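## Task

The left gripper starts out holding the small drink can. Place it standing upright on the shelf on the far side of the service window, just under the sill. The window has a transparent sliding pane with a handle that shuts and latches itself once released. The items on the inside shelf must stay standing, and the window must end up closed. The robot must not topple or be left leaning.

## Robot and tools

ROBOT. The LinearBot has an omnidirectional base and a column roughly 1.7 m high. A carriage rides the column (lift_m) and carries two identical six-joint arms with two-finger grippers. Arm bases sit about 0.57 m + lift_m above the floor; carriage parts hang about 0.15 m lower. A hand reaches 0.78 m from its shoulder but only about 0.38 m below its arm base. Hand: about 0.16 m long, 0.1 m wide (0.14 m open); the wrist camera sticks out 0.11 m from the joint 6 axis on one side. Parked arm: joints 1 to 6 at 0, 0.05, 0.05, 1.45, 0, 0; robot then about 0.85 m wide, 0.65 m long. Cameras: carriage_camera (fixed, forward, tilted about 20 degrees down), left_wrist_camera and right_wrist_camera (looking past the fingertips). Images are 672x504.

FRAMES. All positions are in metres. Base frame: origin on the floor below the base centre, x forward, y left, z up. left_hand and right_hand readings are the midpoint between each hand's pads in this frame; quat_wxyz rotates base axes into the hand's, whose z runs along the fingers and y is the opening direction. Hand readings can be off, usually too high, more at long reach. base_odometry is in the frame the base had at scene start, built from wheel turns only (slip counts as travel); heading in rad, left positive, -3.142 to 3.142.

move. Arguments: base, joints, speeds, min_time_s, cameras, blocking. base holds exactly one relative command, an offset from where the base last measured itself: translate_m (forward +, -2 to 2 m), strafe_m (left +, -2 to 2 m) or rotate_rad (counter-clockwise +, -6.3 to 6.3 rad). joints is one flat object keyed by joint name with absolute targets for both arms, not offsets: lift_m 0 to 1 m; for left_ and right_: joint1_rad -2.617 to 3.054 (vertical-axis turn, 0 forward, + left); joint2_rad 0 to 3.141 (shoulder: 0 upper arm back and level, 1.57 upright, 3.14 forward and level); joint3_rad 0 to 3.141 (elbow, 0 folded, 3.14 straight); joint4_rad -1.57 to 1.57 (wrist pitch, + lifts fingertips); joint5_rad -1.57 to 1.57 (wrist yaw, + turns fingertips right, opposite to joint 1); joint6_rad -2.094 to 2.094 (roll about the fingers, + clockwise seen from the forearm); gripper_m 0 to 0.093 m, the pad gap. speeds caps top speed for that action only: translate_m and strafe_m 0.02 to 0.5 m/s, rotate_rad 0.05 to 1.57 rad/s, lift_m 0.08 to 0.27 m/s (default 0.25; others default to the maximum). min_time_s (0.1 to 8 s) is the shortest duration for each arm and gripper motion; too short overspeeds the arm and can overshoot about 15 degrees; 2 s or more keeps paths straighter. blocking true (default) returns when everything rests; false returns within about 0.5 s while motion continues. Unnamed joints keep their old targets. Omitting the action just reports state and images. Unknown keys make a call invalid; out-of-range values are refused, and a refusal or an uncommanded stop cancels the reply's later move, wait and finished_scene calls.

wait: seconds (0 to 10); ends early once earlier moves rest. stop: brakes all running motion (base coasts a bit); braked joints hold and may keep pressing. zoom_image: camera plus region [x0, y0, x1, y1] in pixels, at most 504 by 504, of that camera's newest image. finished_scene: scene, the current scene number; irreversible, and following calls run in the next scene.

RESULTS. The move line reads done or the worst status. Status words: moving, done, off_target (rested away from target, may still push), contact_stop, time_out (after about 14 s), stopped, not_followed (self-collision check withheld arm targets; gripper still acts), limit_stop_at_motor_heat. on_its_own lists uncommanded behaviour; held at gives a target, not a reading. motor_effort is percent of maximum, + toward larger values, peak in brackets, with sizeable error; a lift effort that keeps dropping during descent means a hand or load is resting on something. Joint torques include the arm's weight and wrap at ±28 N m for joints 1 to 3. A gripper holding firmly may show off_target and read a few mm under the object's width; shut on nothing it reads 0.000 to 0.003. To release, command well above the reading.

CAUTIONS. Don't drop the can, release it while moving, or let anything fall far; don't strike fixed objects or shove anything out of the work area. Keep the arms from hitting or squeezing each other. The base contact check ignores the arms, so a drive can bend an arm while reporting done; arms never stop on contact and spring forward once freed. Pulling against a held thing such as a latched handle, a high carriage, stretched or loaded arms and sudden stops all risk tipping; a hand z rising without a command signals a lean. After a contact_stop, back off about 0.2 m rather than repeating the drive. Backing under a shelf edge into the column can topple the robot. With joint 2 below 0.8, swinging joint 1 outward 0.5 rad or more can hit the column. Stretched or loaded arms heat; on a MOTOR HOT line, park that arm. At 100 °C the arm goes limp for 30 to 60 s. Loose objects may occasionally be nudged by something external.

Each tool is called after "Request:" in YAML: its name, and indented under it one key for each argument.

## Session

Request:
move:
  cameras: ["all"]

Scene clock: 0.00 s.
Joint torques (N m): no reading
base_odometry: x=+0.000 y=+0.000 heading=+0.000
base_status: not commanded
joint_positions: lift_m=+0.366 left_joint1_rad=-0.019 left_joint2_rad=+0.597 left_joint3_rad=+0.248 left_joint4_rad=-0.393 left_joint5_rad=-0.014 left_joint6_rad=-0.011 left_gripper_m=+0.05136 right_joint1_rad=+0.004 right_joint2_rad=+0.040 right_joint3_rad=+0.061 right_joint4_rad=+1.430 right_joint5_rad=-0.049 right_joint6_rad=+0.050 right_gripper_m=+0.09396
joint_status: not commanded
motor_effort: lift_m=+25 drive_wheels=+0
left_hand: x=+0.4550 y=+0.3099 z=+1.0062 quat_wxyz=(+0.403, +0.001, +0.915, +0.000) (m; base frame)
right_hand: x=+0.2490 y=-0.3032 z=+1.3746 quat_wxyz=(+0.998, -0.023, +0.060, +0.028) (m; base frame)
pictures: carriage_camera, left_wrist_camera, right_wrist_camera

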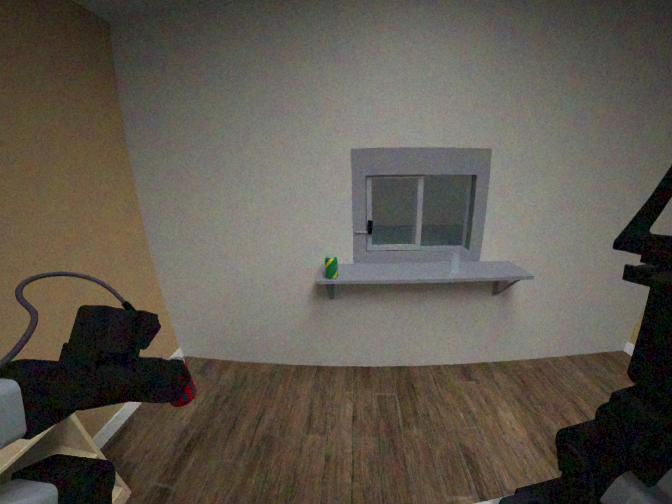

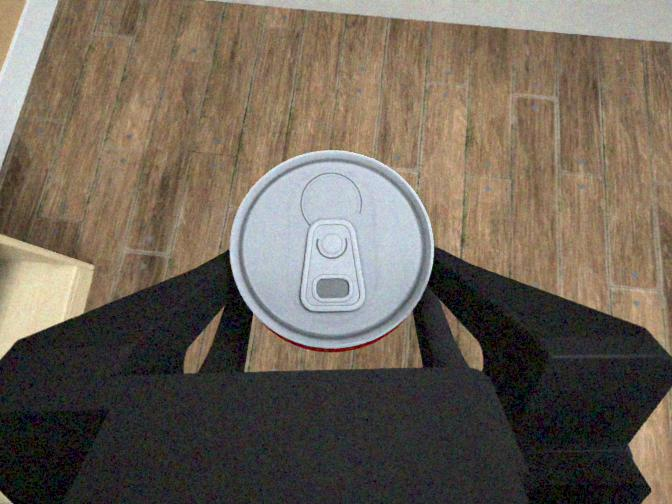

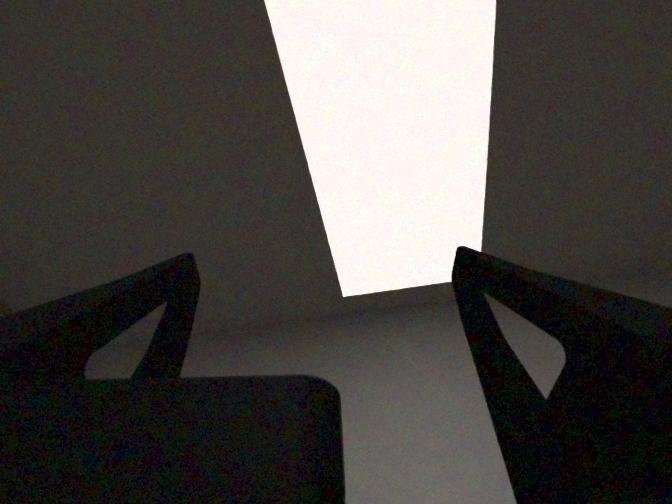

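Request:
zoom_image:
  camera: "carriage_camera"
  region: [300, 130, 550, 310]

Scaled by 2.016 from the camera's 672x504 image, which has a finer 960x720 frame.

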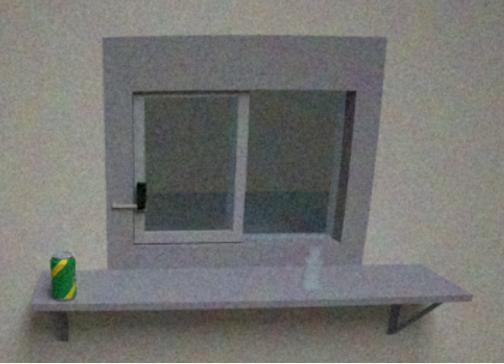

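Request:
zoom_image:
  camera: "carriage_camera"
  region: [50, 280, 250, 430]

Request:
move:
  base: {"translate_m":0.35}
  speeds: {"translate_m":0.2}
  joints: {"lift_m":0.5}
  cameras: ["carriage_camera"]

Request:
zoom_image:
  camera: "carriage_camera"
  region: [300, 130, 660, 400]

Scaled by 2.520 from the camera's 672x504 image, which has a finer 960x720 frame.

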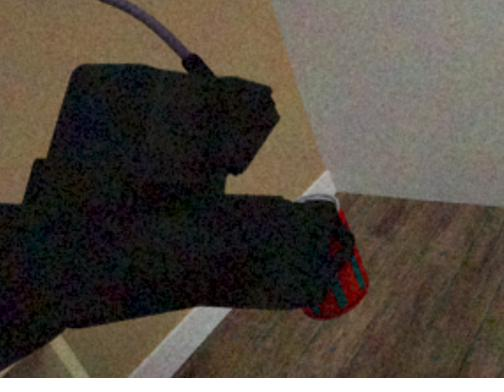

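Scene clock: 31.47 s.
Joint torques (N m): left_arm=[-0.17 0.18 7.6 2.69 -0.07 0.08] | right_arm=[-0.18 3.54 5.03 -0.33 -0.01 0.01]
move: done
base_odometry: x=+0.350 y=+0.000 heading=+0.001
base_status: done
joint_positions: lift_m=+0.500 left_joint1_rad=-0.019 left_joint2_rad=+0.598 left_joint3_rad=+0.239 left_joint4_rad=-0.398 left_joint5_rad=-0.014 left_joint6_rad=-0.011 left_gripper_m=+0.05136 right_joint1_rad=+0.004 right_joint2_rad=+0.040 right_joint3_rad=+0.061 right_joint4_rad=+1.430 right_joint5_rad=-0.049 right_joint6_rad=+0.050 right_gripper_m=+0.09396
joint_status: all done
motor_effort: lift_m=+26(32) drive_wheels=-5(9)
left_hand: x=+0.4523 y=+0.3099 z=+1.1347 quat_wxyz=(+0.396, +0.001, +0.918, +0.000) (m; base frame)
right_hand: x=+0.2491 y=-0.3032 z=+1.5081 quat_wxyz=(+0.998, -0.023, +0.060, +0.028) (m; base frame)
pictures: carriage_camera

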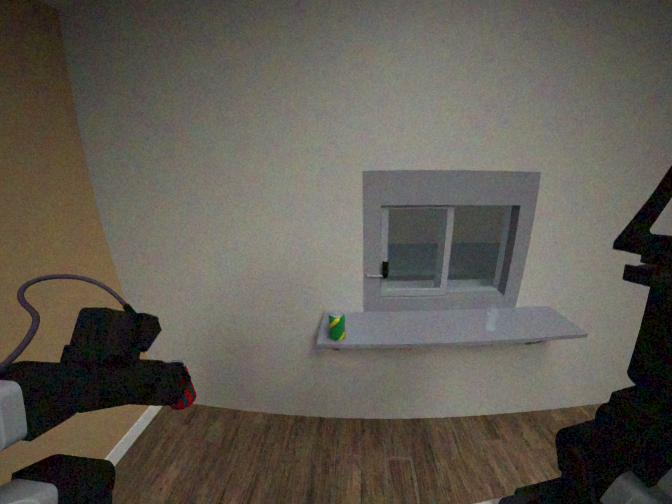

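Scaled by 1.400 from the camera's 672x504 image, which has a finer 960x720 frame.

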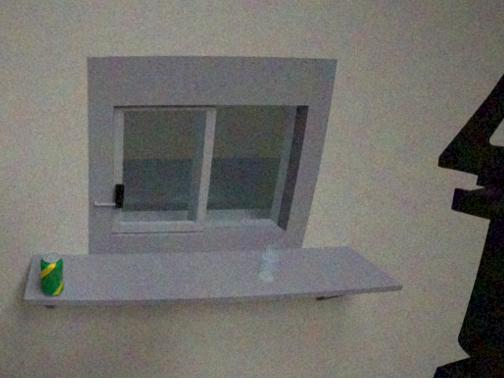

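Request:
move:
  base: {"strafe_m":-0.3}
  speeds: {"strafe_m":0.2}

Request:
move:
  base: {"translate_m":0.25}
  speeds: {"translate_m":0.2}
  joints: {"right_joint1_rad":0.2,"right_joint2_rad":0.8,"right_joint3_rad":0.8,"right_joint4_rad":0.3,"right_joint5_rad":0,"right_joint6_rad":0}
  cameras: ["carriage_camera","right_wrist_camera"]

Request:
zoom_image:
  camera: "carriage_camera"
  region: [260, 180, 460, 330]

Scene clock: 44.47 s.
Joint torques (N m): left_arm=[-0.23 0.1 7.49 2.66 -0.09 0.06] | right_arm=[-0.18 3.54 5.01 -0.35 -0.01 0.01]
move: done
base_odometry: x=+0.350 y=-0.300 heading=+0.001
base_status: done
joint_positions: lift_m=+0.500 left_joint1_rad=-0.019 left_joint2_rad=+0.598 left_joint3_rad=+0.239 left_joint4_rad=-0.399 left_joint5_rad=-0.014 left_joint6_rad=-0.011 left_gripper_m=+0.05136 right_joint1_rad=+0.004 right_joint2_rad=+0.040 right_joint3_rad=+0.061 right_joint4_rad=+1.430 right_joint5_rad=-0.049 right_joint6_rad=+0.050 right_gripper_m=+0.09396
joint_status: not commanded
motor_effort: lift_m=+28(28) drive_wheels=-3(9)
left_hand: x=+0.4522 y=+0.3099 z=+1.1346 quat_wxyz=(+0.396, +0.001, +0.918, +0.000) (m; base frame)
right_hand: x=+0.2491 y=-0.3032 z=+1.5081 quat_wxyz=(+0.998, -0.023, +0.060, +0.028) (m; base frame)
pictures: none

Scene clock: 46.90 s.
Joint torques (N m): left_arm=[-0.2 0.05 7.36 2.69 -0.09 0.09] | right_arm=[0.58 -0.31 9.39 2.02 0.05 -0.09]
move: done
base_odometry: x=+0.600 y=-0.300 heading=+0.001
base_status: done
joint_positions: lift_m=+0.500 left_joint1_rad=-0.019 left_joint2_rad=+0.598 left_joint3_rad=+0.239 left_joint4_rad=-0.402 left_joint5_rad=-0.014 left_joint6_rad=-0.011 left_gripper_m=+0.05136 right_joint1_rad=+0.191 right_joint2_rad=+0.798 right_joint3_rad=+0.765 right_joint4_rad=+0.301 right_joint5_rad=-0.007 right_joint6_rad=+0.009 right_gripper_m=+0.09396
joint_status: all done
motor_effort: lift_m=+26(28) drive_wheels=-3(7)
left_hand: x=+0.4517 y=+0.3099 z=+1.1341 quat_wxyz=(+0.394, +0.001, +0.919, +0.000) (m; base frame)
right_hand: x=+0.5354 y=-0.2496 z=+1.4928 quat_wxyz=(+0.791, -0.058, +0.603, +0.082) (m; base frame)
pictures: carriage_camera, right_wrist_camera

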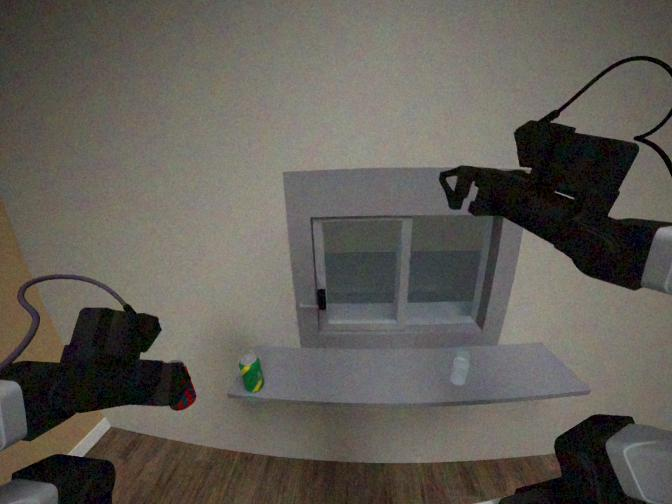

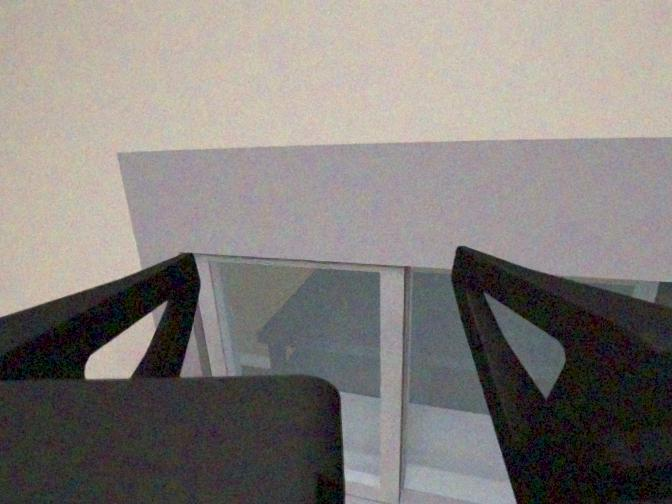

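Scaled by 2.520 from the camera's 672x504 image, which has a finer 960x720 frame.

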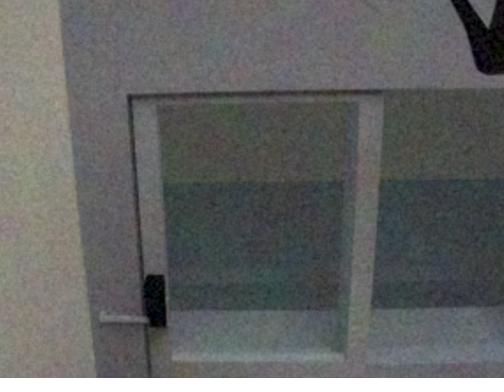

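Request:
move:
  joints: {"right_joint1_rad":0.65,"right_joint2_rad":0.9,"right_joint3_rad":0.2,"right_joint4_rad":0.5,"right_joint5_rad":0.6,"right_joint6_rad":0}
  cameras: ["carriage_camera","right_wrist_camera"]

Request:
zoom_image:
  camera: "right_wrist_camera"
  region: [130, 130, 480, 400]

Scene clock: 67.27 s.
Joint torques (N m): left_arm=[-0.06 0.23 7.57 2.71 -0.11 0.05] | right_arm=[0.44 -0.43 5.27 2.21 0.11 -0.07]
move: done
base_odometry: x=+0.600 y=-0.300 heading=+0.001
base_status: not commanded
joint_positions: lift_m=+0.500 left_joint1_rad=-0.019 left_joint2_rad=+0.598 left_joint3_rad=+0.239 left_joint4_rad=-0.402 left_joint5_rad=-0.014 left_joint6_rad=-0.011 left_gripper_m=+0.05136 right_joint1_rad=+0.643 right_joint2_rad=+0.895 right_joint3_rad=+0.213 right_joint4_rad=+0.486 right_joint5_rad=+0.591 right_joint6_rad=+0.008 right_gripper_m=+0.09396
joint_status: all done
motor_effort: lift_m=+27(29) drive_wheels=-3(3)
left_hand: x=+0.4517 y=+0.3099 z=+1.1341 quat_wxyz=(+0.394, +0.001, +0.919, +0.000) (m; base frame)
right_hand: x=+0.5159 y=-0.2113 z=+1.2420 quat_wxyz=(+0.647, -0.055, +0.760, -0.019) (m; base frame)
pictures: carriage_camera, right_wrist_camera

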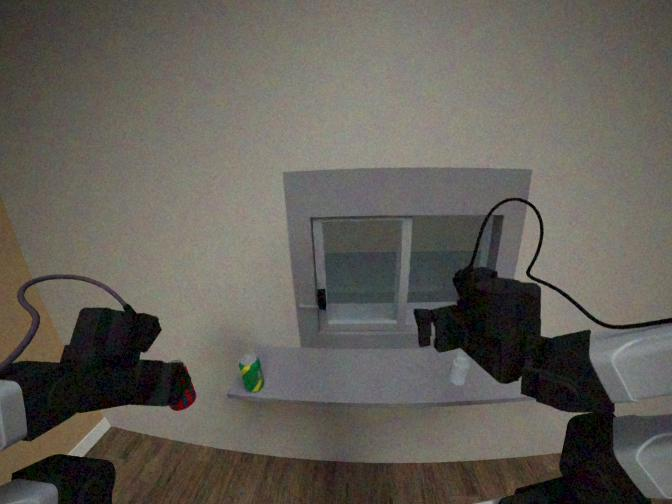

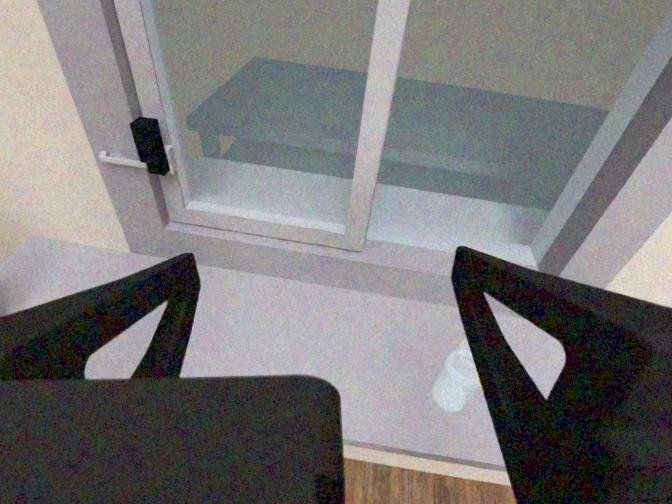

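Scaled by 1.440 from the camera's 672x504 image, which has a finer 960x720 frame.

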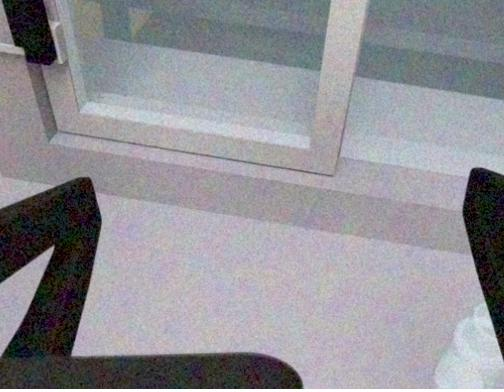

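Request:
zoom_image:
  camera: "right_wrist_camera"
  region: [80, 90, 210, 200]

Scaled by 3.877 from the camera's 672x504 image, which has a finer 960x720 frame.

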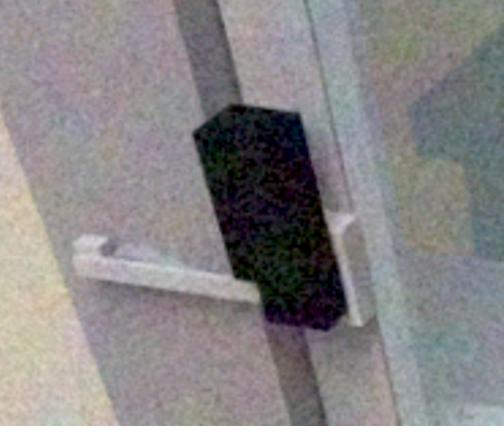

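Request:
move:
  base: {"strafe_m":0.12}
  speeds: {"strafe_m":0.2}
  joints: {"lift_m":0.55}

Request:
move:
  base: {"translate_m":0.12}
  speeds: {"translate_m":0.12}
  joints: {"right_joint1_rad":1.13,"right_joint2_rad":1.3,"right_joint3_rad":0.2,"right_joint4_rad":0.5,"right_joint5_rad":1.1}
  cameras: ["carriage_camera","right_wrist_camera"]

Scene clock: 99.43 s.
Joint torques (N m): left_arm=[-0.16 0.06 7.43 2.66 -0.08 0.04] | right_arm=[0.44 -0.27 5.64 2.11 0.14 -0.07]
move: done
base_odometry: x=+0.601 y=-0.180 heading=+0.000
base_status: done
joint_positions: lift_m=+0.550 left_joint1_rad=-0.019 left_joint2_rad=+0.598 left_joint3_rad=+0.239 left_joint4_rad=-0.397 left_joint5_rad=-0.014 left_joint6_rad=-0.011 left_gripper_m=+0.05136 right_joint1_rad=+0.643 right_joint2_rad=+0.895 right_joint3_rad=+0.209 right_joint4_rad=+0.500 right_joint5_rad=+0.595 right_joint6_rad=+0.008 right_gripper_m=+0.09396
joint_status: all done
motor_effort: lift_m=+23(31) drive_wheels=-2(8)
left_hand: x=+0.4524 y=+0.3099 z=+1.1847 quat_wxyz=(+0.396, +0.001, +0.918, +0.000) (m; base frame)
right_hand: x=+0.5159 y=-0.2121 z=+1.2933 quat_wxyz=(+0.651, -0.051, +0.757, -0.019) (m; base frame)
pictures: none

Scene clock: 101.20 s.
Joint torques (N m): left_arm=[-0.14 0.09 7.46 2.67 -0.07 0.08] | right_arm=[0.43 -1.52 4.21 1.71 0.36 -0.04]
move: done
base_odometry: x=+0.721 y=-0.179 heading=+0.001
base_status: done
joint_positions: lift_m=+0.550 left_joint1_rad=-0.019 left_joint2_rad=+0.598 left_joint3_rad=+0.239 left_joint4_rad=-0.398 left_joint5_rad=-0.014 left_joint6_rad=-0.011 left_gripper_m=+0.05136 right_joint1_rad=+1.123 right_joint2_rad=+1.292 right_joint3_rad=+0.209 right_joint4_rad=+0.498 right_joint5_rad=+1.092 right_joint6_rad=+0.008 right_gripper_m=+0.09396
joint_status: all done
motor_effort: lift_m=+26(28) drive_wheels=-3(7)
left_hand: x=+0.4522 y=+0.3099 z=+1.1845 quat_wxyz=(+0.396, +0.001, +0.918, +0.000) (m; base frame)
right_hand: x=+0.4646 y=-0.1590 z=+1.2166 quat_wxyz=(+0.587, -0.190, +0.769, -0.169) (m; base frame)
pictures: carriage_camera, right_wrist_camera

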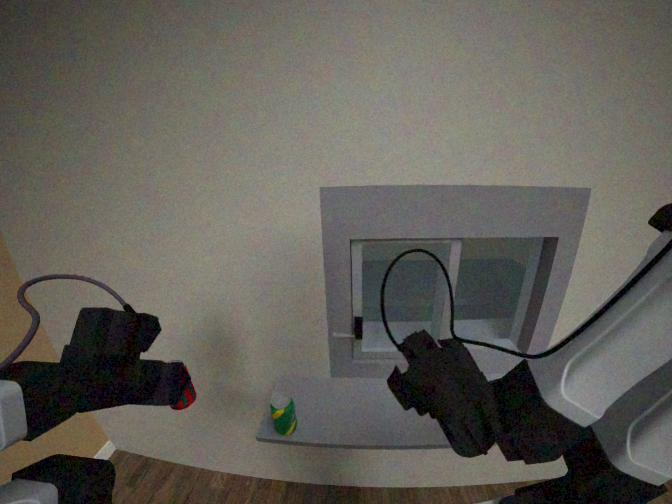

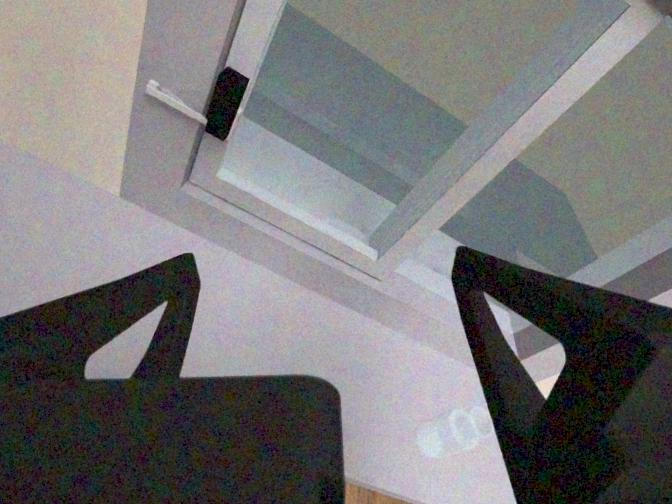

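Request:
move:
  joints: {"right_joint1_rad":1.05,"right_joint2_rad":2.22,"right_joint3_rad":0.57,"right_joint4_rad":1.18,"right_joint5_rad":1.0,"right_joint6_rad":0.4}
  min_time_s: 3
  cameras: ["carriage_camera","right_wrist_camera"]

Scene clock: 116.17 s.
Joint torques (N m): left_arm=[-0.2 0.17 7.47 2.63 -0.1 0.08] | right_arm=[-0.95 -5.37 3.84 1.83 0.14 0.11]
move: done
base_odometry: x=+0.721 y=-0.179 heading=+0.001
base_status: not commanded
joint_positions: lift_m=+0.550 left_joint1_rad=-0.019 left_joint2_rad=+0.598 left_joint3_rad=+0.239 left_joint4_rad=-0.398 left_joint5_rad=-0.014 left_joint6_rad=-0.011 left_gripper_m=+0.05136 right_joint1_rad=+1.059 right_joint2_rad=+2.206 right_joint3_rad=+0.553 right_joint4_rad=+1.167 right_joint5_rad=+1.008 right_joint6_rad=+0.390 right_gripper_m=+0.09396
joint_status: all done
motor_effort: lift_m=+27(28) drive_wheels=-3(3)
left_hand: x=+0.4522 y=+0.3099 z=+1.1845 quat_wxyz=(+0.396, +0.001, +0.918, +0.000) (m; base frame)
right_hand: x=+0.5263 y=-0.0667 z=+1.1218 quat_wxyz=(+0.613, -0.011, +0.790, -0.010) (m; base frame)
pictures: carriage_camera, right_wrist_camera

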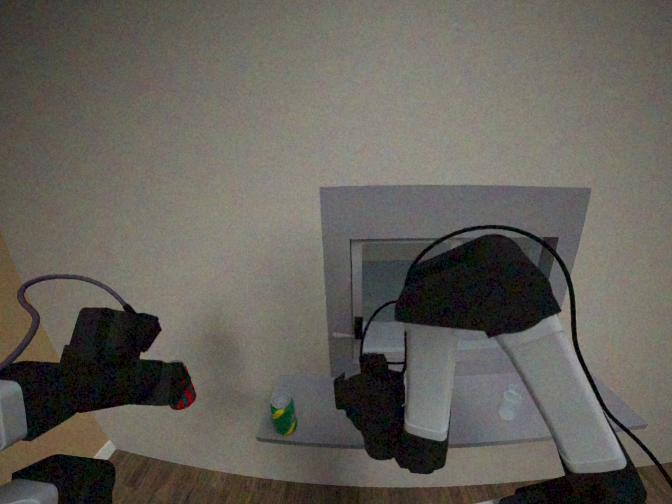

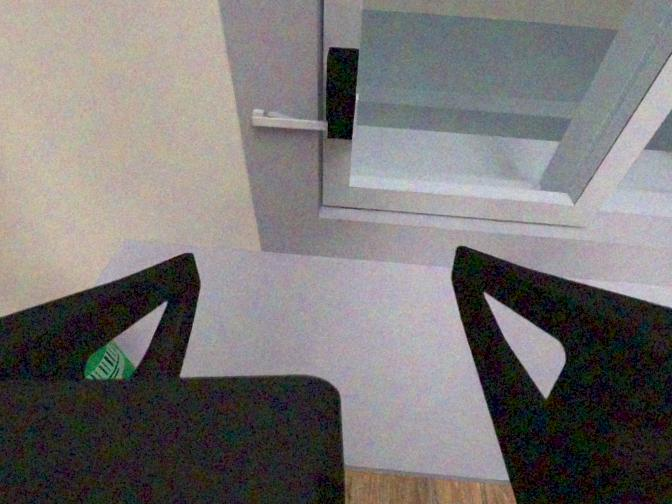

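Request:
move:
  base: {"translate_m":0.07}
  speeds: {"translate_m":0.06}
  cameras: ["carriage_camera","right_wrist_camera"]

Request:
zoom_image:
  camera: "carriage_camera"
  region: [290, 300, 440, 440]

Scene clock: 122.73 s.
Joint torques (N m): left_arm=[-0.2 0.18 7.58 2.7 -0.08 0.05] | right_arm=[-0.69 -5.3 3.85 1.84 0.16 0.1]
move: done
base_odometry: x=+0.791 y=-0.179 heading=+0.001
base_status: done
joint_positions: lift_m=+0.550 left_joint1_rad=-0.019 left_joint2_rad=+0.598 left_joint3_rad=+0.239 left_joint4_rad=-0.400 left_joint5_rad=-0.014 left_joint6_rad=-0.011 left_gripper_m=+0.05136 right_joint1_rad=+1.056 right_joint2_rad=+2.206 right_joint3_rad=+0.553 right_joint4_rad=+1.169 right_joint5_rad=+1.007 right_joint6_rad=+0.391 right_gripper_m=+0.09396
joint_status: not commanded
motor_effort: lift_m=+23(28) drive_wheels=-3(8)
left_hand: x=+0.4520 y=+0.3099 z=+1.1842 quat_wxyz=(+0.395, +0.001, +0.919, +0.000) (m; base frame)
right_hand: x=+0.5270 y=-0.0671 z=+1.1220 quat_wxyz=(+0.613, -0.009, +0.790, -0.010) (m; base frame)
pictures: carriage_camera, right_wrist_camera

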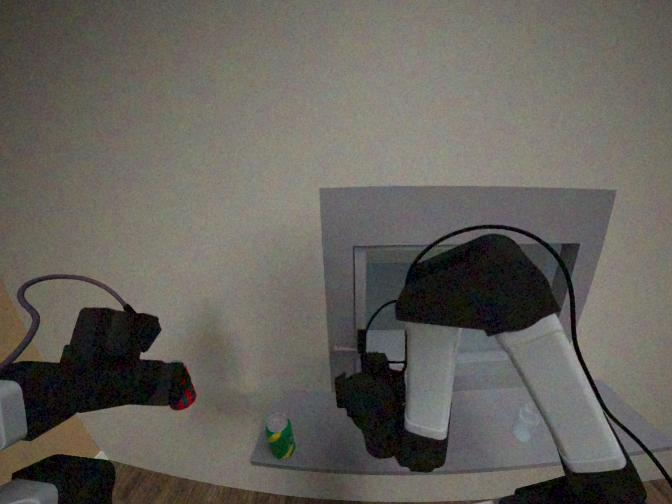

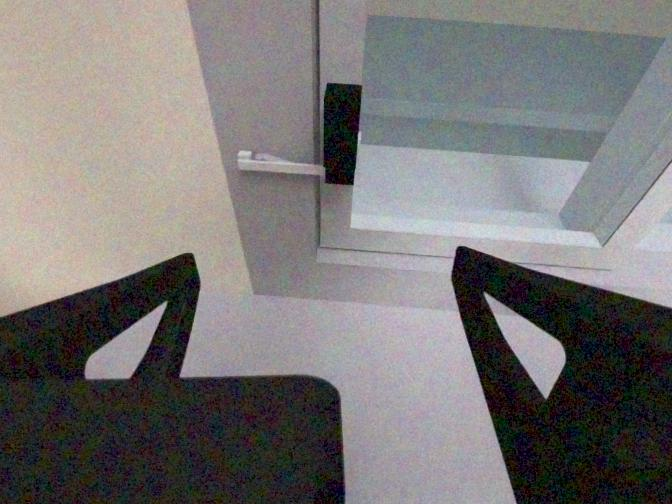

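Scaled by 3.360 from the camera's 672x504 image, which has a finer 960x720 frame.

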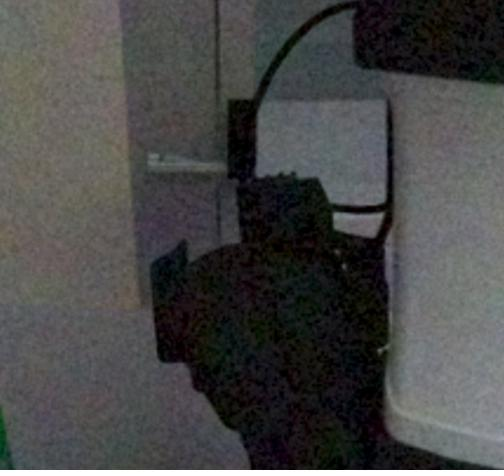

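Request:
move:
  base: {"translate_m":0.06}
  speeds: {"translate_m":0.05}
  joints: {"lift_m":0.535}
  cameras: ["carriage_camera","right_wrist_camera"]

Scene clock: 131.93 s.
Joint torques (N m): left_arm=[-0.18 0.01 7.5 2.76 -0.11 0.06] | right_arm=[-0.64 -5.81 3.69 1.84 0.19 0.09]
move: done
base_odometry: x=+0.851 y=-0.179 heading=+0.001
base_status: done
joint_positions: lift_m=+0.535 left_joint1_rad=-0.019 left_joint2_rad=+0.599 left_joint3_rad=+0.239 left_joint4_rad=-0.406 left_joint5_rad=-0.014 left_joint6_rad=-0.011 left_gripper_m=+0.05136 right_joint1_rad=+1.056 right_joint2_rad=+2.214 right_joint3_rad=+0.555 right_joint4_rad=+1.173 right_joint5_rad=+1.005 right_joint6_rad=+0.392 right_gripper_m=+0.09396
joint_status: all done
motor_effort: lift_m=+25(29) drive_wheels=-3(7)
left_hand: x=+0.4508 y=+0.3100 z=+1.1677 quat_wxyz=(+0.391, +0.001, +0.920, +0.000) (m; base frame)
right_hand: x=+0.5271 y=-0.0671 z=+1.1048 quat_wxyz=(+0.612, -0.010, +0.791, -0.010) (m; base frame)
pictures: carriage_camera, right_wrist_camera

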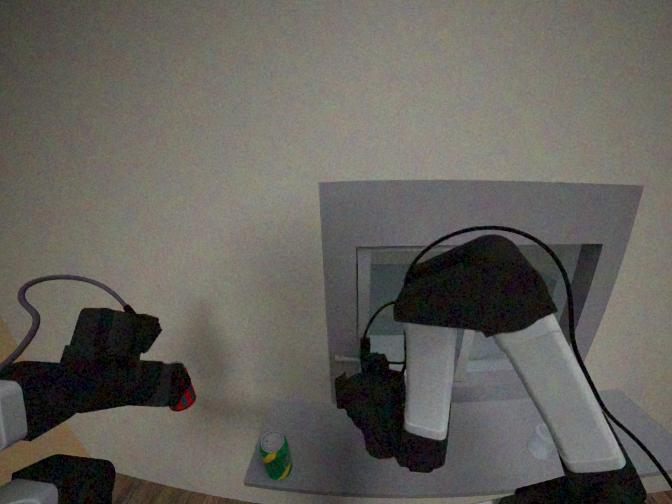

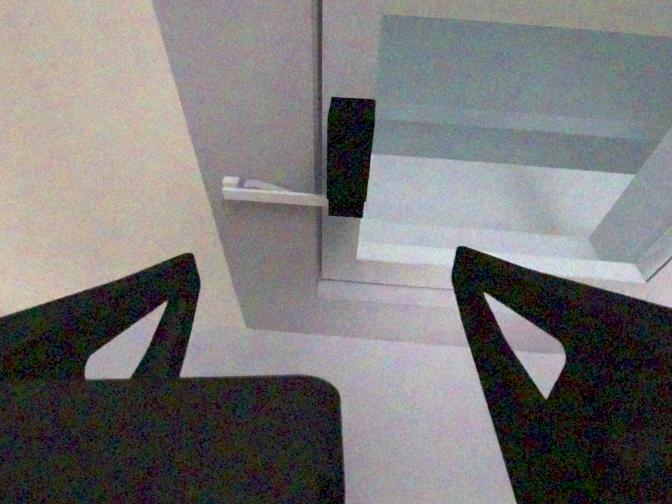

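Request:
move:
  base: {"translate_m":0.055}
  speeds: {"translate_m":0.04}
  joints: {"lift_m":0.548,"right_joint1_rad":1.03,"right_joint5_rad":0.98}
  cameras: ["carriage_camera","right_wrist_camera"]

Scene clock: 139.93 s.
Joint torques (N m): left_arm=[-0.28 -0.01 7.47 2.7 -0.09 0.06] | right_arm=[-0.65 -6.04 3.54 1.79 0.16 0.08]
move: done
base_odometry: x=+0.906 y=-0.179 heading=+0.002
base_status: done
joint_positions: lift_m=+0.548 left_joint1_rad=-0.019 left_joint2_rad=+0.599 left_joint3_rad=+0.239 left_joint4_rad=-0.401 left_joint5_rad=-0.014 left_joint6_rad=-0.011 left_gripper_m=+0.05136 right_joint1_rad=+1.035 right_joint2_rad=+2.215 right_joint3_rad=+0.557 right_joint4_rad=+1.178 right_joint5_rad=+0.987 right_joint6_rad=+0.392 right_gripper_m=+0.09396
joint_status: all done
motor_effort: lift_m=+26(30) drive_wheels=-3(9)
left_hand: x=+0.4517 y=+0.3099 z=+1.1819 quat_wxyz=(+0.394, +0.001, +0.919, +0.000) (m; base frame)
right_hand: x=+0.5322 y=-0.0698 z=+1.1176 quat_wxyz=(+0.610, -0.005, +0.792, -0.007) (m; base frame)
pictures: carriage_camera, right_wrist_camera

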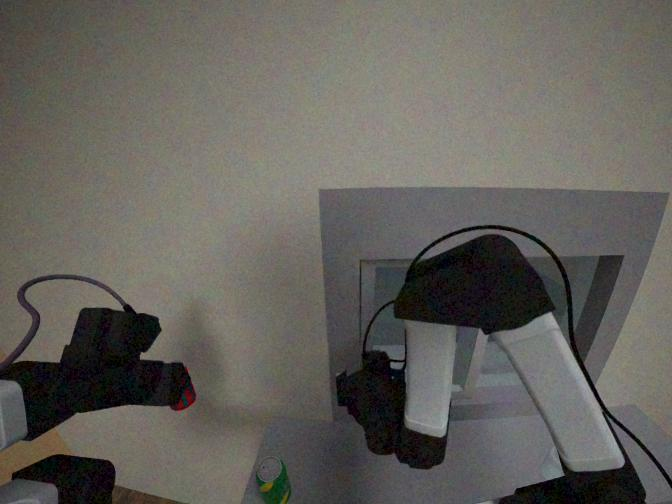

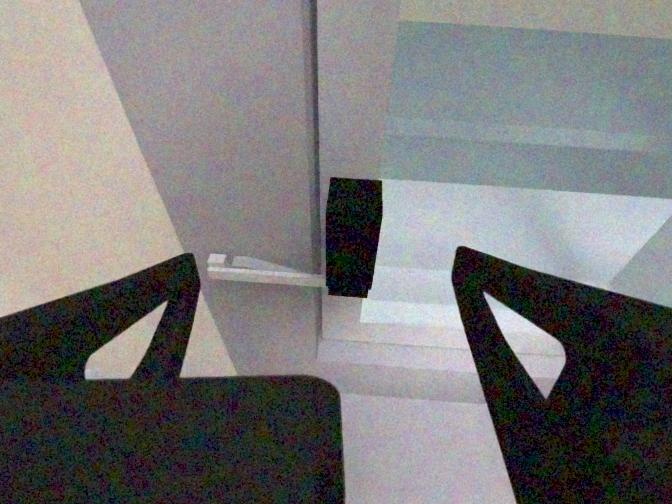

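Request:
move:
  base: {"translate_m":0.032}
  speeds: {"translate_m":0.03}
  joints: {"lift_m":0.542,"right_joint1_rad":1.005,"right_joint5_rad":0.96}
  cameras: ["right_wrist_camera"]

Scene clock: 144.80 s.
Joint torques (N m): left_arm=[-0.09 -0.09 7.53 2.71 -0.07 0.05] | right_arm=[-0.57 -5.98 3.56 1.83 0.15 0.09]
move: done
base_odometry: x=+0.938 y=-0.178 heading=+0.002
base_status: done
joint_positions: lift_m=+0.542 left_joint1_rad=-0.019 left_joint2_rad=+0.600 left_joint3_rad=+0.239 left_joint4_rad=-0.405 left_joint5_rad=-0.014 left_joint6_rad=-0.011 left_gripper_m=+0.05136 right_joint1_rad=+1.011 right_joint2_rad=+2.216 right_joint3_rad=+0.557 right_joint4_rad=+1.176 right_joint5_rad=+0.968 right_joint6_rad=+0.392 right_gripper_m=+0.09396
joint_status: all done
motor_effort: lift_m=+25(29) drive_wheels=-3(7)
left_hand: x=+0.4510 y=+0.3100 z=+1.1747 quat_wxyz=(+0.391, +0.001, +0.920, +0.000) (m; base frame)
right_hand: x=+0.5376 y=-0.0747 z=+1.1095 quat_wxyz=(+0.607, -0.001, +0.795, -0.009) (m; base frame)
pictures: right_wrist_camera

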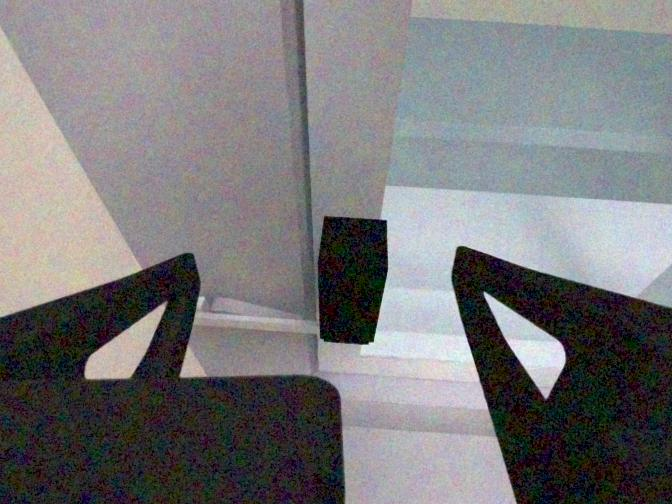

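Request:
move:
  base: {"translate_m":0.012}
  speeds: {"translate_m":0.03}
  joints: {"right_joint1_rad":0.975,"right_joint5_rad":0.94}

Request:
move:
  joints: {"right_gripper_m":0.015}
  min_time_s: 2.5
  cameras: ["right_wrist_camera"]

Scene clock: 150.00 s.
Joint torques (N m): left_arm=[-0.18 -0.1 7.45 2.73 -0.07 0.01] | right_arm=[-0.39 -6.13 3.52 1.84 0.23 0.08]
move: done
base_odometry: x=+0.950 y=-0.178 heading=+0.002
base_status: done
joint_positions: lift_m=+0.542 left_joint1_rad=-0.019 left_joint2_rad=+0.600 left_joint3_rad=+0.239 left_joint4_rad=-0.405 left_joint5_rad=-0.014 left_joint6_rad=-0.011 left_gripper_m=+0.05136 right_joint1_rad=+0.979 right_joint2_rad=+2.216 right_joint3_rad=+0.557 right_joint4_rad=+1.176 right_joint5_rad=+0.948 right_joint6_rad=+0.392 right_gripper_m=+0.09396
joint_status: all done
motor_effort: lift_m=+27(28) drive_wheels=+0(8)
left_hand: x=+0.4510 y=+0.3100 z=+1.1747 quat_wxyz=(+0.391, +0.001, +0.920, +0.000) (m; base frame)
right_hand: x=+0.5447 y=-0.0816 z=+1.1082 quat_wxyz=(+0.604, +0.006, +0.797, -0.011) (m; base frame)
pictures: none

Scene clock: 152.80 s.
Joint torques (N m): left_arm=[-0.23 -0.03 7.46 2.73 -0.08 0.09] | right_arm=[-0.4 -6.12 3.55 1.9 -0.03 -0.11]
move: off_target
base_odometry: x=+0.950 y=-0.178 heading=+0.002
base_status: not commanded
joint_positions: lift_m=+0.542 left_joint1_rad=-0.019 left_joint2_rad=+0.600 left_joint3_rad=+0.239 left_joint4_rad=-0.405 left_joint5_rad=-0.014 left_joint6_rad=-0.011 left_gripper_m=+0.05136 right_joint1_rad=+0.978 right_joint2_rad=+2.216 right_joint3_rad=+0.557 right_joint4_rad=+1.169 right_joint5_rad=+0.963 right_joint6_rad=+0.412 right_gripper_m=+0.02599
joint_status: right_gripper_m off_target (ended at +0.02601, target +0.01500)
motor_effort: lift_m=+26(30) drive_wheels=+0(3)
left_hand: x=+0.4510 y=+0.3100 z=+1.1747 quat_wxyz=(+0.391, +0.001, +0.920, +0.000) (m; base frame)
right_hand: x=+0.5450 y=-0.0852 z=+1.1082 quat_wxyz=(+0.605, +0.017, +0.796, -0.013) (m; base frame)
pictures: right_wrist_camera

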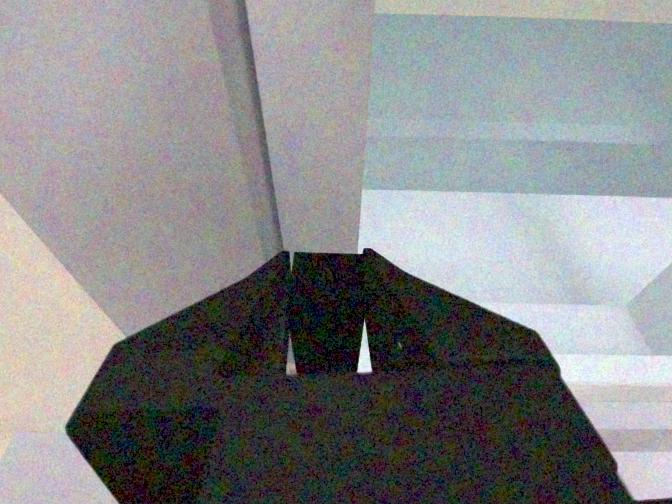

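Request:
move:
  base: {"strafe_m":-0.06}
  speeds: {"strafe_m":0.04}
  cameras: ["carriage_camera","right_wrist_camera"]

Scene clock: 156.93 s.
Joint torques (N m): left_arm=[-0.12 -0.16 7.49 2.75 -0.09 0.06] | right_arm=[-2.17 -6.19 2.78 1.98 -0.08 -0.37]
move: done
base_odometry: x=+0.950 y=-0.238 heading=+0.002
base_status: done
joint_positions: lift_m=+0.542 left_joint1_rad=-0.019 left_joint2_rad=+0.600 left_joint3_rad=+0.239 left_joint4_rad=-0.405 left_joint5_rad=-0.014 left_joint6_rad=-0.011 left_gripper_m=+0.05136 right_joint1_rad=+0.998 right_joint2_rad=+2.216 right_joint3_rad=+0.567 right_joint4_rad=+1.163 right_joint5_rad=+0.972 right_joint6_rad=+0.438 right_gripper_m=+0.02620
joint_status: not commanded
motor_effort: lift_m=+26(29) drive_wheels=+0(6)
left_hand: x=+0.4510 y=+0.3100 z=+1.1747 quat_wxyz=(+0.391, +0.001, +0.920, +0.000) (m; base frame)
right_hand: x=+0.5420 y=-0.0775 z=+1.1099 quat_wxyz=(+0.607, +0.023, +0.794, -0.001) (m; base frame)
pictures: carriage_camera, right_wrist_camera

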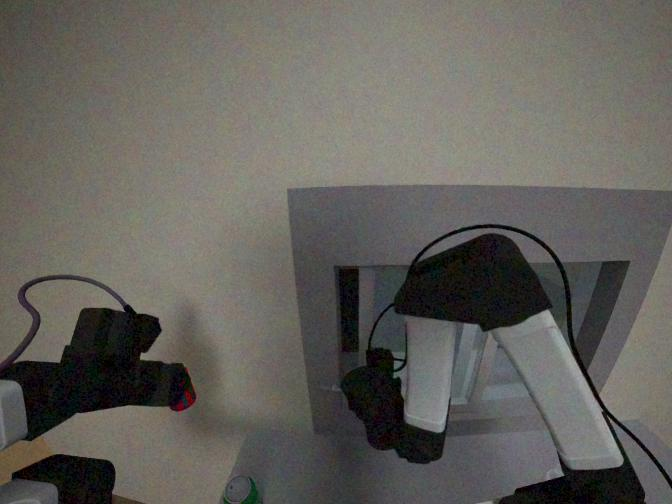

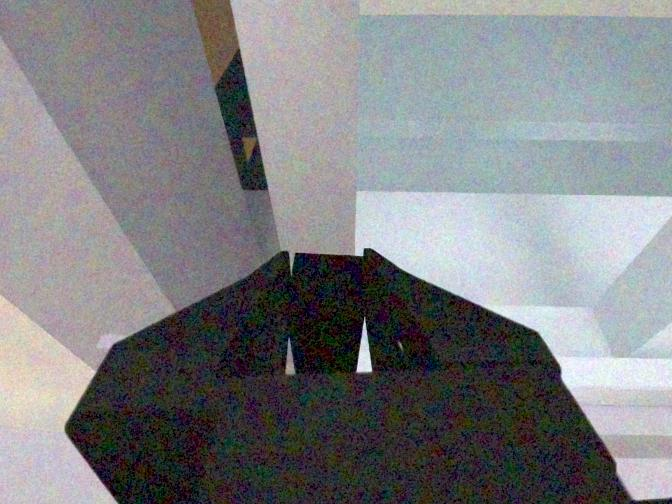

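Request:
move:
  base: {"strafe_m":-0.16}
  speeds: {"strafe_m":0.05}
  cameras: ["carriage_camera","right_wrist_camera"]

Scene clock: 162.40 s.
Joint torques (N m): left_arm=[-0.12 -0.13 7.5 2.75 -0.08 0.06] | right_arm=[-5.41 -6.13 2.69 1.68 -0.08 -0.36]
move: done
base_odometry: x=+0.950 y=-0.398 heading=+0.002
base_status: done
joint_positions: lift_m=+0.542 left_joint1_rad=-0.019 left_joint2_rad=+0.600 left_joint3_rad=+0.239 left_joint4_rad=-0.405 left_joint5_rad=-0.014 left_joint6_rad=-0.011 left_gripper_m=+0.05136 right_joint1_rad=+1.036 right_joint2_rad=+2.216 right_joint3_rad=+0.567 right_joint4_rad=+1.187 right_joint5_rad=+0.971 right_joint6_rad=+0.437 right_gripper_m=+0.02685
joint_status: not commanded
motor_effort: lift_m=+27(28) drive_wheels=-2(8)
left_hand: x=+0.4510 y=+0.3100 z=+1.1748 quat_wxyz=(+0.391, +0.001, +0.920, +0.000) (m; base frame)
right_hand: x=+0.5337 y=-0.0636 z=+1.1135 quat_wxyz=(+0.611, +0.013, +0.791, +0.019) (m; base frame)
pictures: carriage_camera, right_wrist_camera

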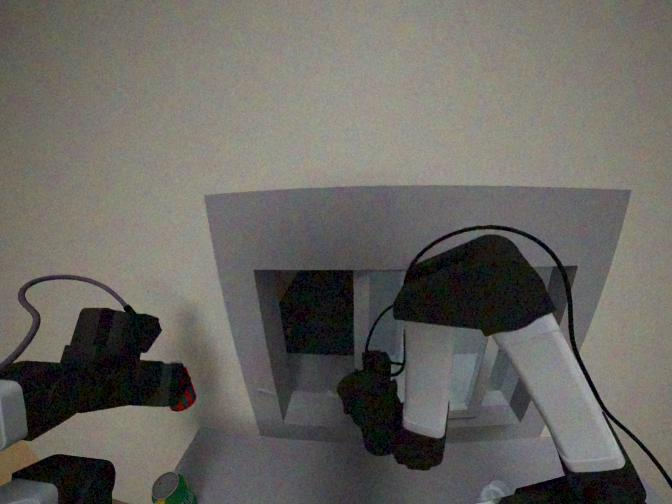

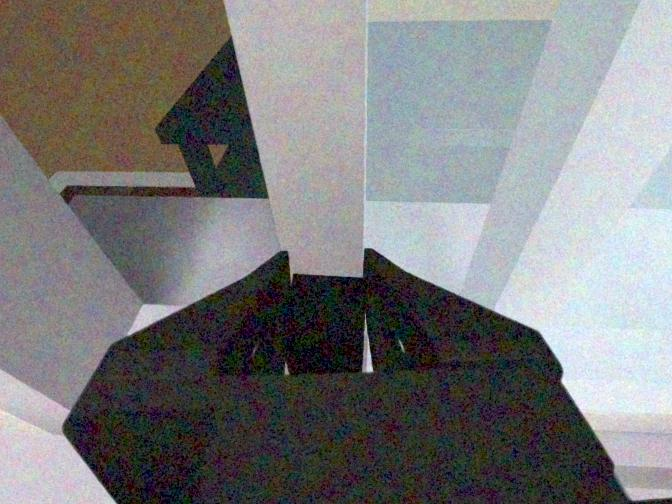

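Request:
move:
  base: {"strafe_m":-0.045}
  speeds: {"strafe_m":0.04}

Request:
move:
  joints: {"left_joint1_rad":-0.7,"left_joint2_rad":1.0,"left_joint3_rad":0.1,"left_joint4_rad":0.1,"left_joint5_rad":-0.395,"left_joint6_rad":-0.393}
  min_time_s: 3
  cameras: ["all"]

Scene clock: 187.47 s.
Joint torques (N m): left_arm=[-0.23 -0.03 7.43 2.75 -0.09 0.06] | right_arm=[-5.34 -6.3 2.86 1.67 -0.11 -0.36]
move: done
base_odometry: x=+0.951 y=-0.443 heading=+0.002
base_status: done
joint_positions: lift_m=+0.542 left_joint1_rad=-0.019 left_joint2_rad=+0.600 left_joint3_rad=+0.239 left_joint4_rad=-0.405 left_joint5_rad=-0.014 left_joint6_rad=-0.011 left_gripper_m=+0.05136 right_joint1_rad=+1.035 right_joint2_rad=+2.216 right_joint3_rad=+0.567 right_joint4_rad=+1.194 right_joint5_rad=+0.969 right_joint6_rad=+0.437 right_gripper_m=+0.02672
joint_status: not commanded
motor_effort: lift_m=+23(28) drive_wheels=-1(9)
left_hand: x=+0.4510 y=+0.3100 z=+1.1748 quat_wxyz=(+0.391, +0.001, +0.920, +0.000) (m; base frame)
right_hand: x=+0.5341 y=-0.0630 z=+1.1143 quat_wxyz=(+0.612, +0.014, +0.790, +0.022) (m; base frame)
pictures: none

Scene clock: 190.77 s.
Joint torques (N m): left_arm=[-0.87 -0.77 5.37 2.58 -0.59 -0.09] | right_arm=[-5.35 -6.19 2.78 1.65 -0.08 -0.36]
move: off_target
base_odometry: x=+0.951 y=-0.443 heading=+0.002
base_status: not commanded
joint_positions: lift_m=+0.542 left_joint1_rad=-0.693 left_joint2_rad=+0.997 left_joint3_rad=+0.097 left_joint4_rad=+0.053 left_joint5_rad=-0.368 left_joint6_rad=-0.380 left_gripper_m=+0.05136 right_joint1_rad=+1.035 right_joint2_rad=+2.216 right_joint3_rad=+0.567 right_joint4_rad=+1.194 right_joint5_rad=+0.969 right_joint6_rad=+0.437 right_gripper_m=+0.02672
joint_status: left_joint4_rad off_target (ended at +0.053, target +0.100); left_joint5_rad off_target (ended at -0.368, target -0.395); the others done
motor_effort: lift_m=+25(29) drive_wheels=-1(1)
left_hand: x=+0.4387 y=+0.2116 z=+1.1182 quat_wxyz=(+0.387, +0.079, +0.918, -0.031) (m; base frame)
right_hand: x=+0.5341 y=-0.0630 z=+1.1143 quat_wxyz=(+0.612, +0.014, +0.790, +0.022) (m; base frame)
pictures: carriage_camera, left_wrist_camera, right_wrist_camera

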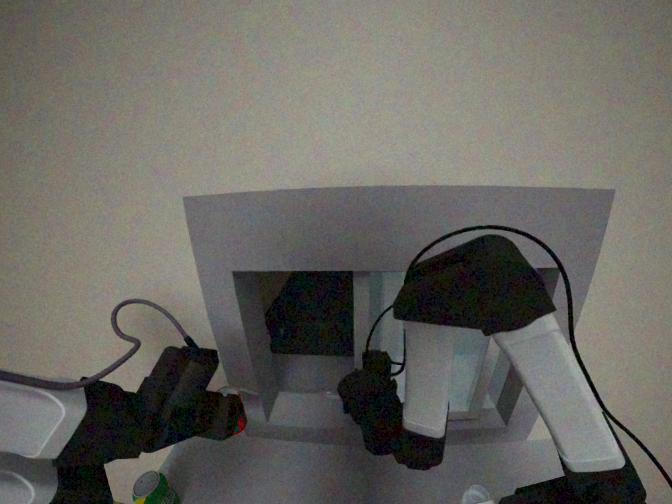

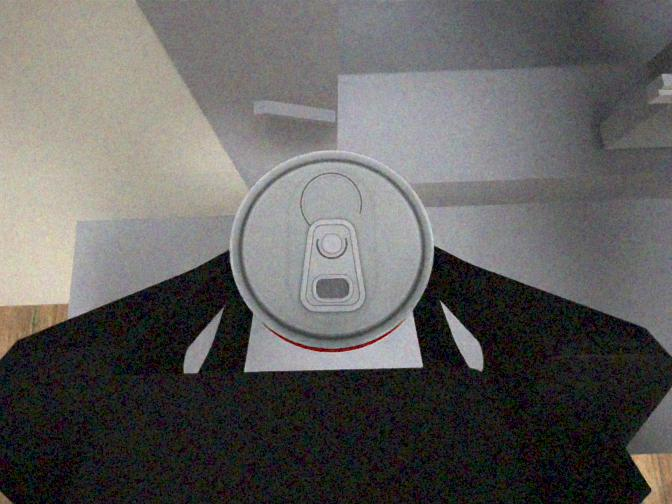

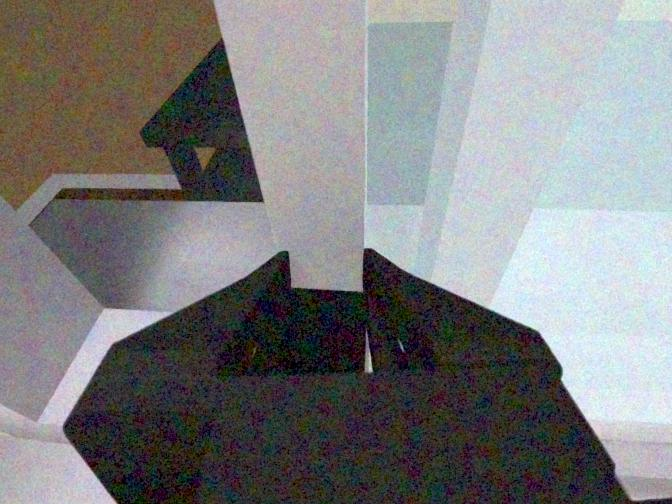

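Request:
move:
  joints: {"left_joint1_rad":-0.9,"left_joint2_rad":1.592,"left_joint3_rad":0.408,"left_joint4_rad":0.22,"left_joint5_rad":-0.615,"left_joint6_rad":-0.705}
  min_time_s: 3
  cameras: ["carriage_camera","left_wrist_camera"]

Scene clock: 201.80 s.
Joint torques (N m): left_arm=[-0.94 -3.49 5.96 2.12 -0.87 -0.07] | right_arm=[-5.34 -6.17 2.77 1.65 -0.08 -0.36]
move: off_target
base_odometry: x=+0.951 y=-0.443 heading=+0.002
base_status: not commanded
joint_positions: lift_m=+0.542 left_joint1_rad=-0.893 left_joint2_rad=+1.587 left_joint3_rad=+0.384 left_joint4_rad=+0.183 left_joint5_rad=-0.582 left_joint6_rad=-0.692 left_gripper_m=+0.05136 right_joint1_rad=+1.035 right_joint2_rad=+2.216 right_joint3_rad=+0.567 right_joint4_rad=+1.194 right_joint5_rad=+0.969 right_joint6_rad=+0.437 right_gripper_m=+0.02672
joint_status: left_joint5_rad off_target (ended at -0.582, target -0.615); the others done
motor_effort: lift_m=+27(29) drive_wheels=-1(1)
left_hand: x=+0.4717 y=+0.1515 z=+1.0981 quat_wxyz=(+0.379, +0.015, +0.925, +0.009) (m; base frame)
right_hand: x=+0.5341 y=-0.0630 z=+1.1143 quat_wxyz=(+0.612, +0.014, +0.790, +0.022) (m; base frame)
pictures: carriage_camera, left_wrist_camera

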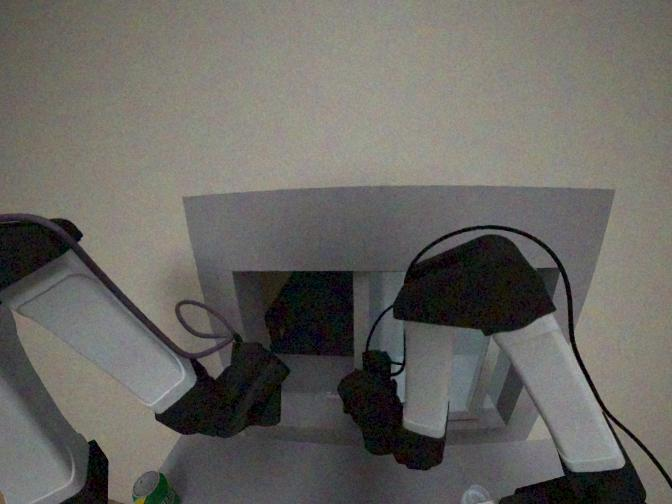

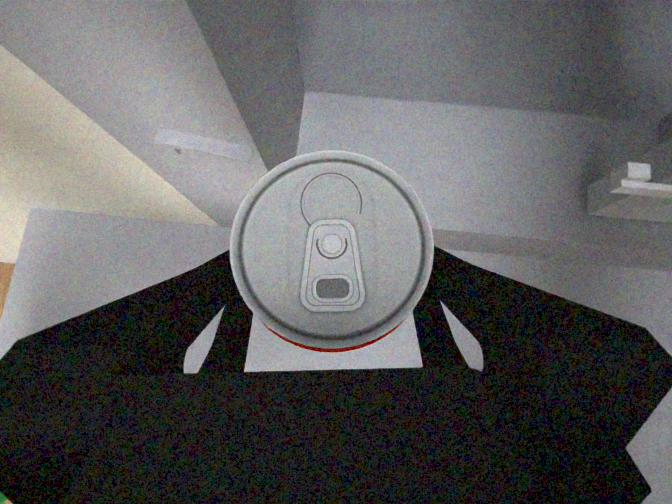

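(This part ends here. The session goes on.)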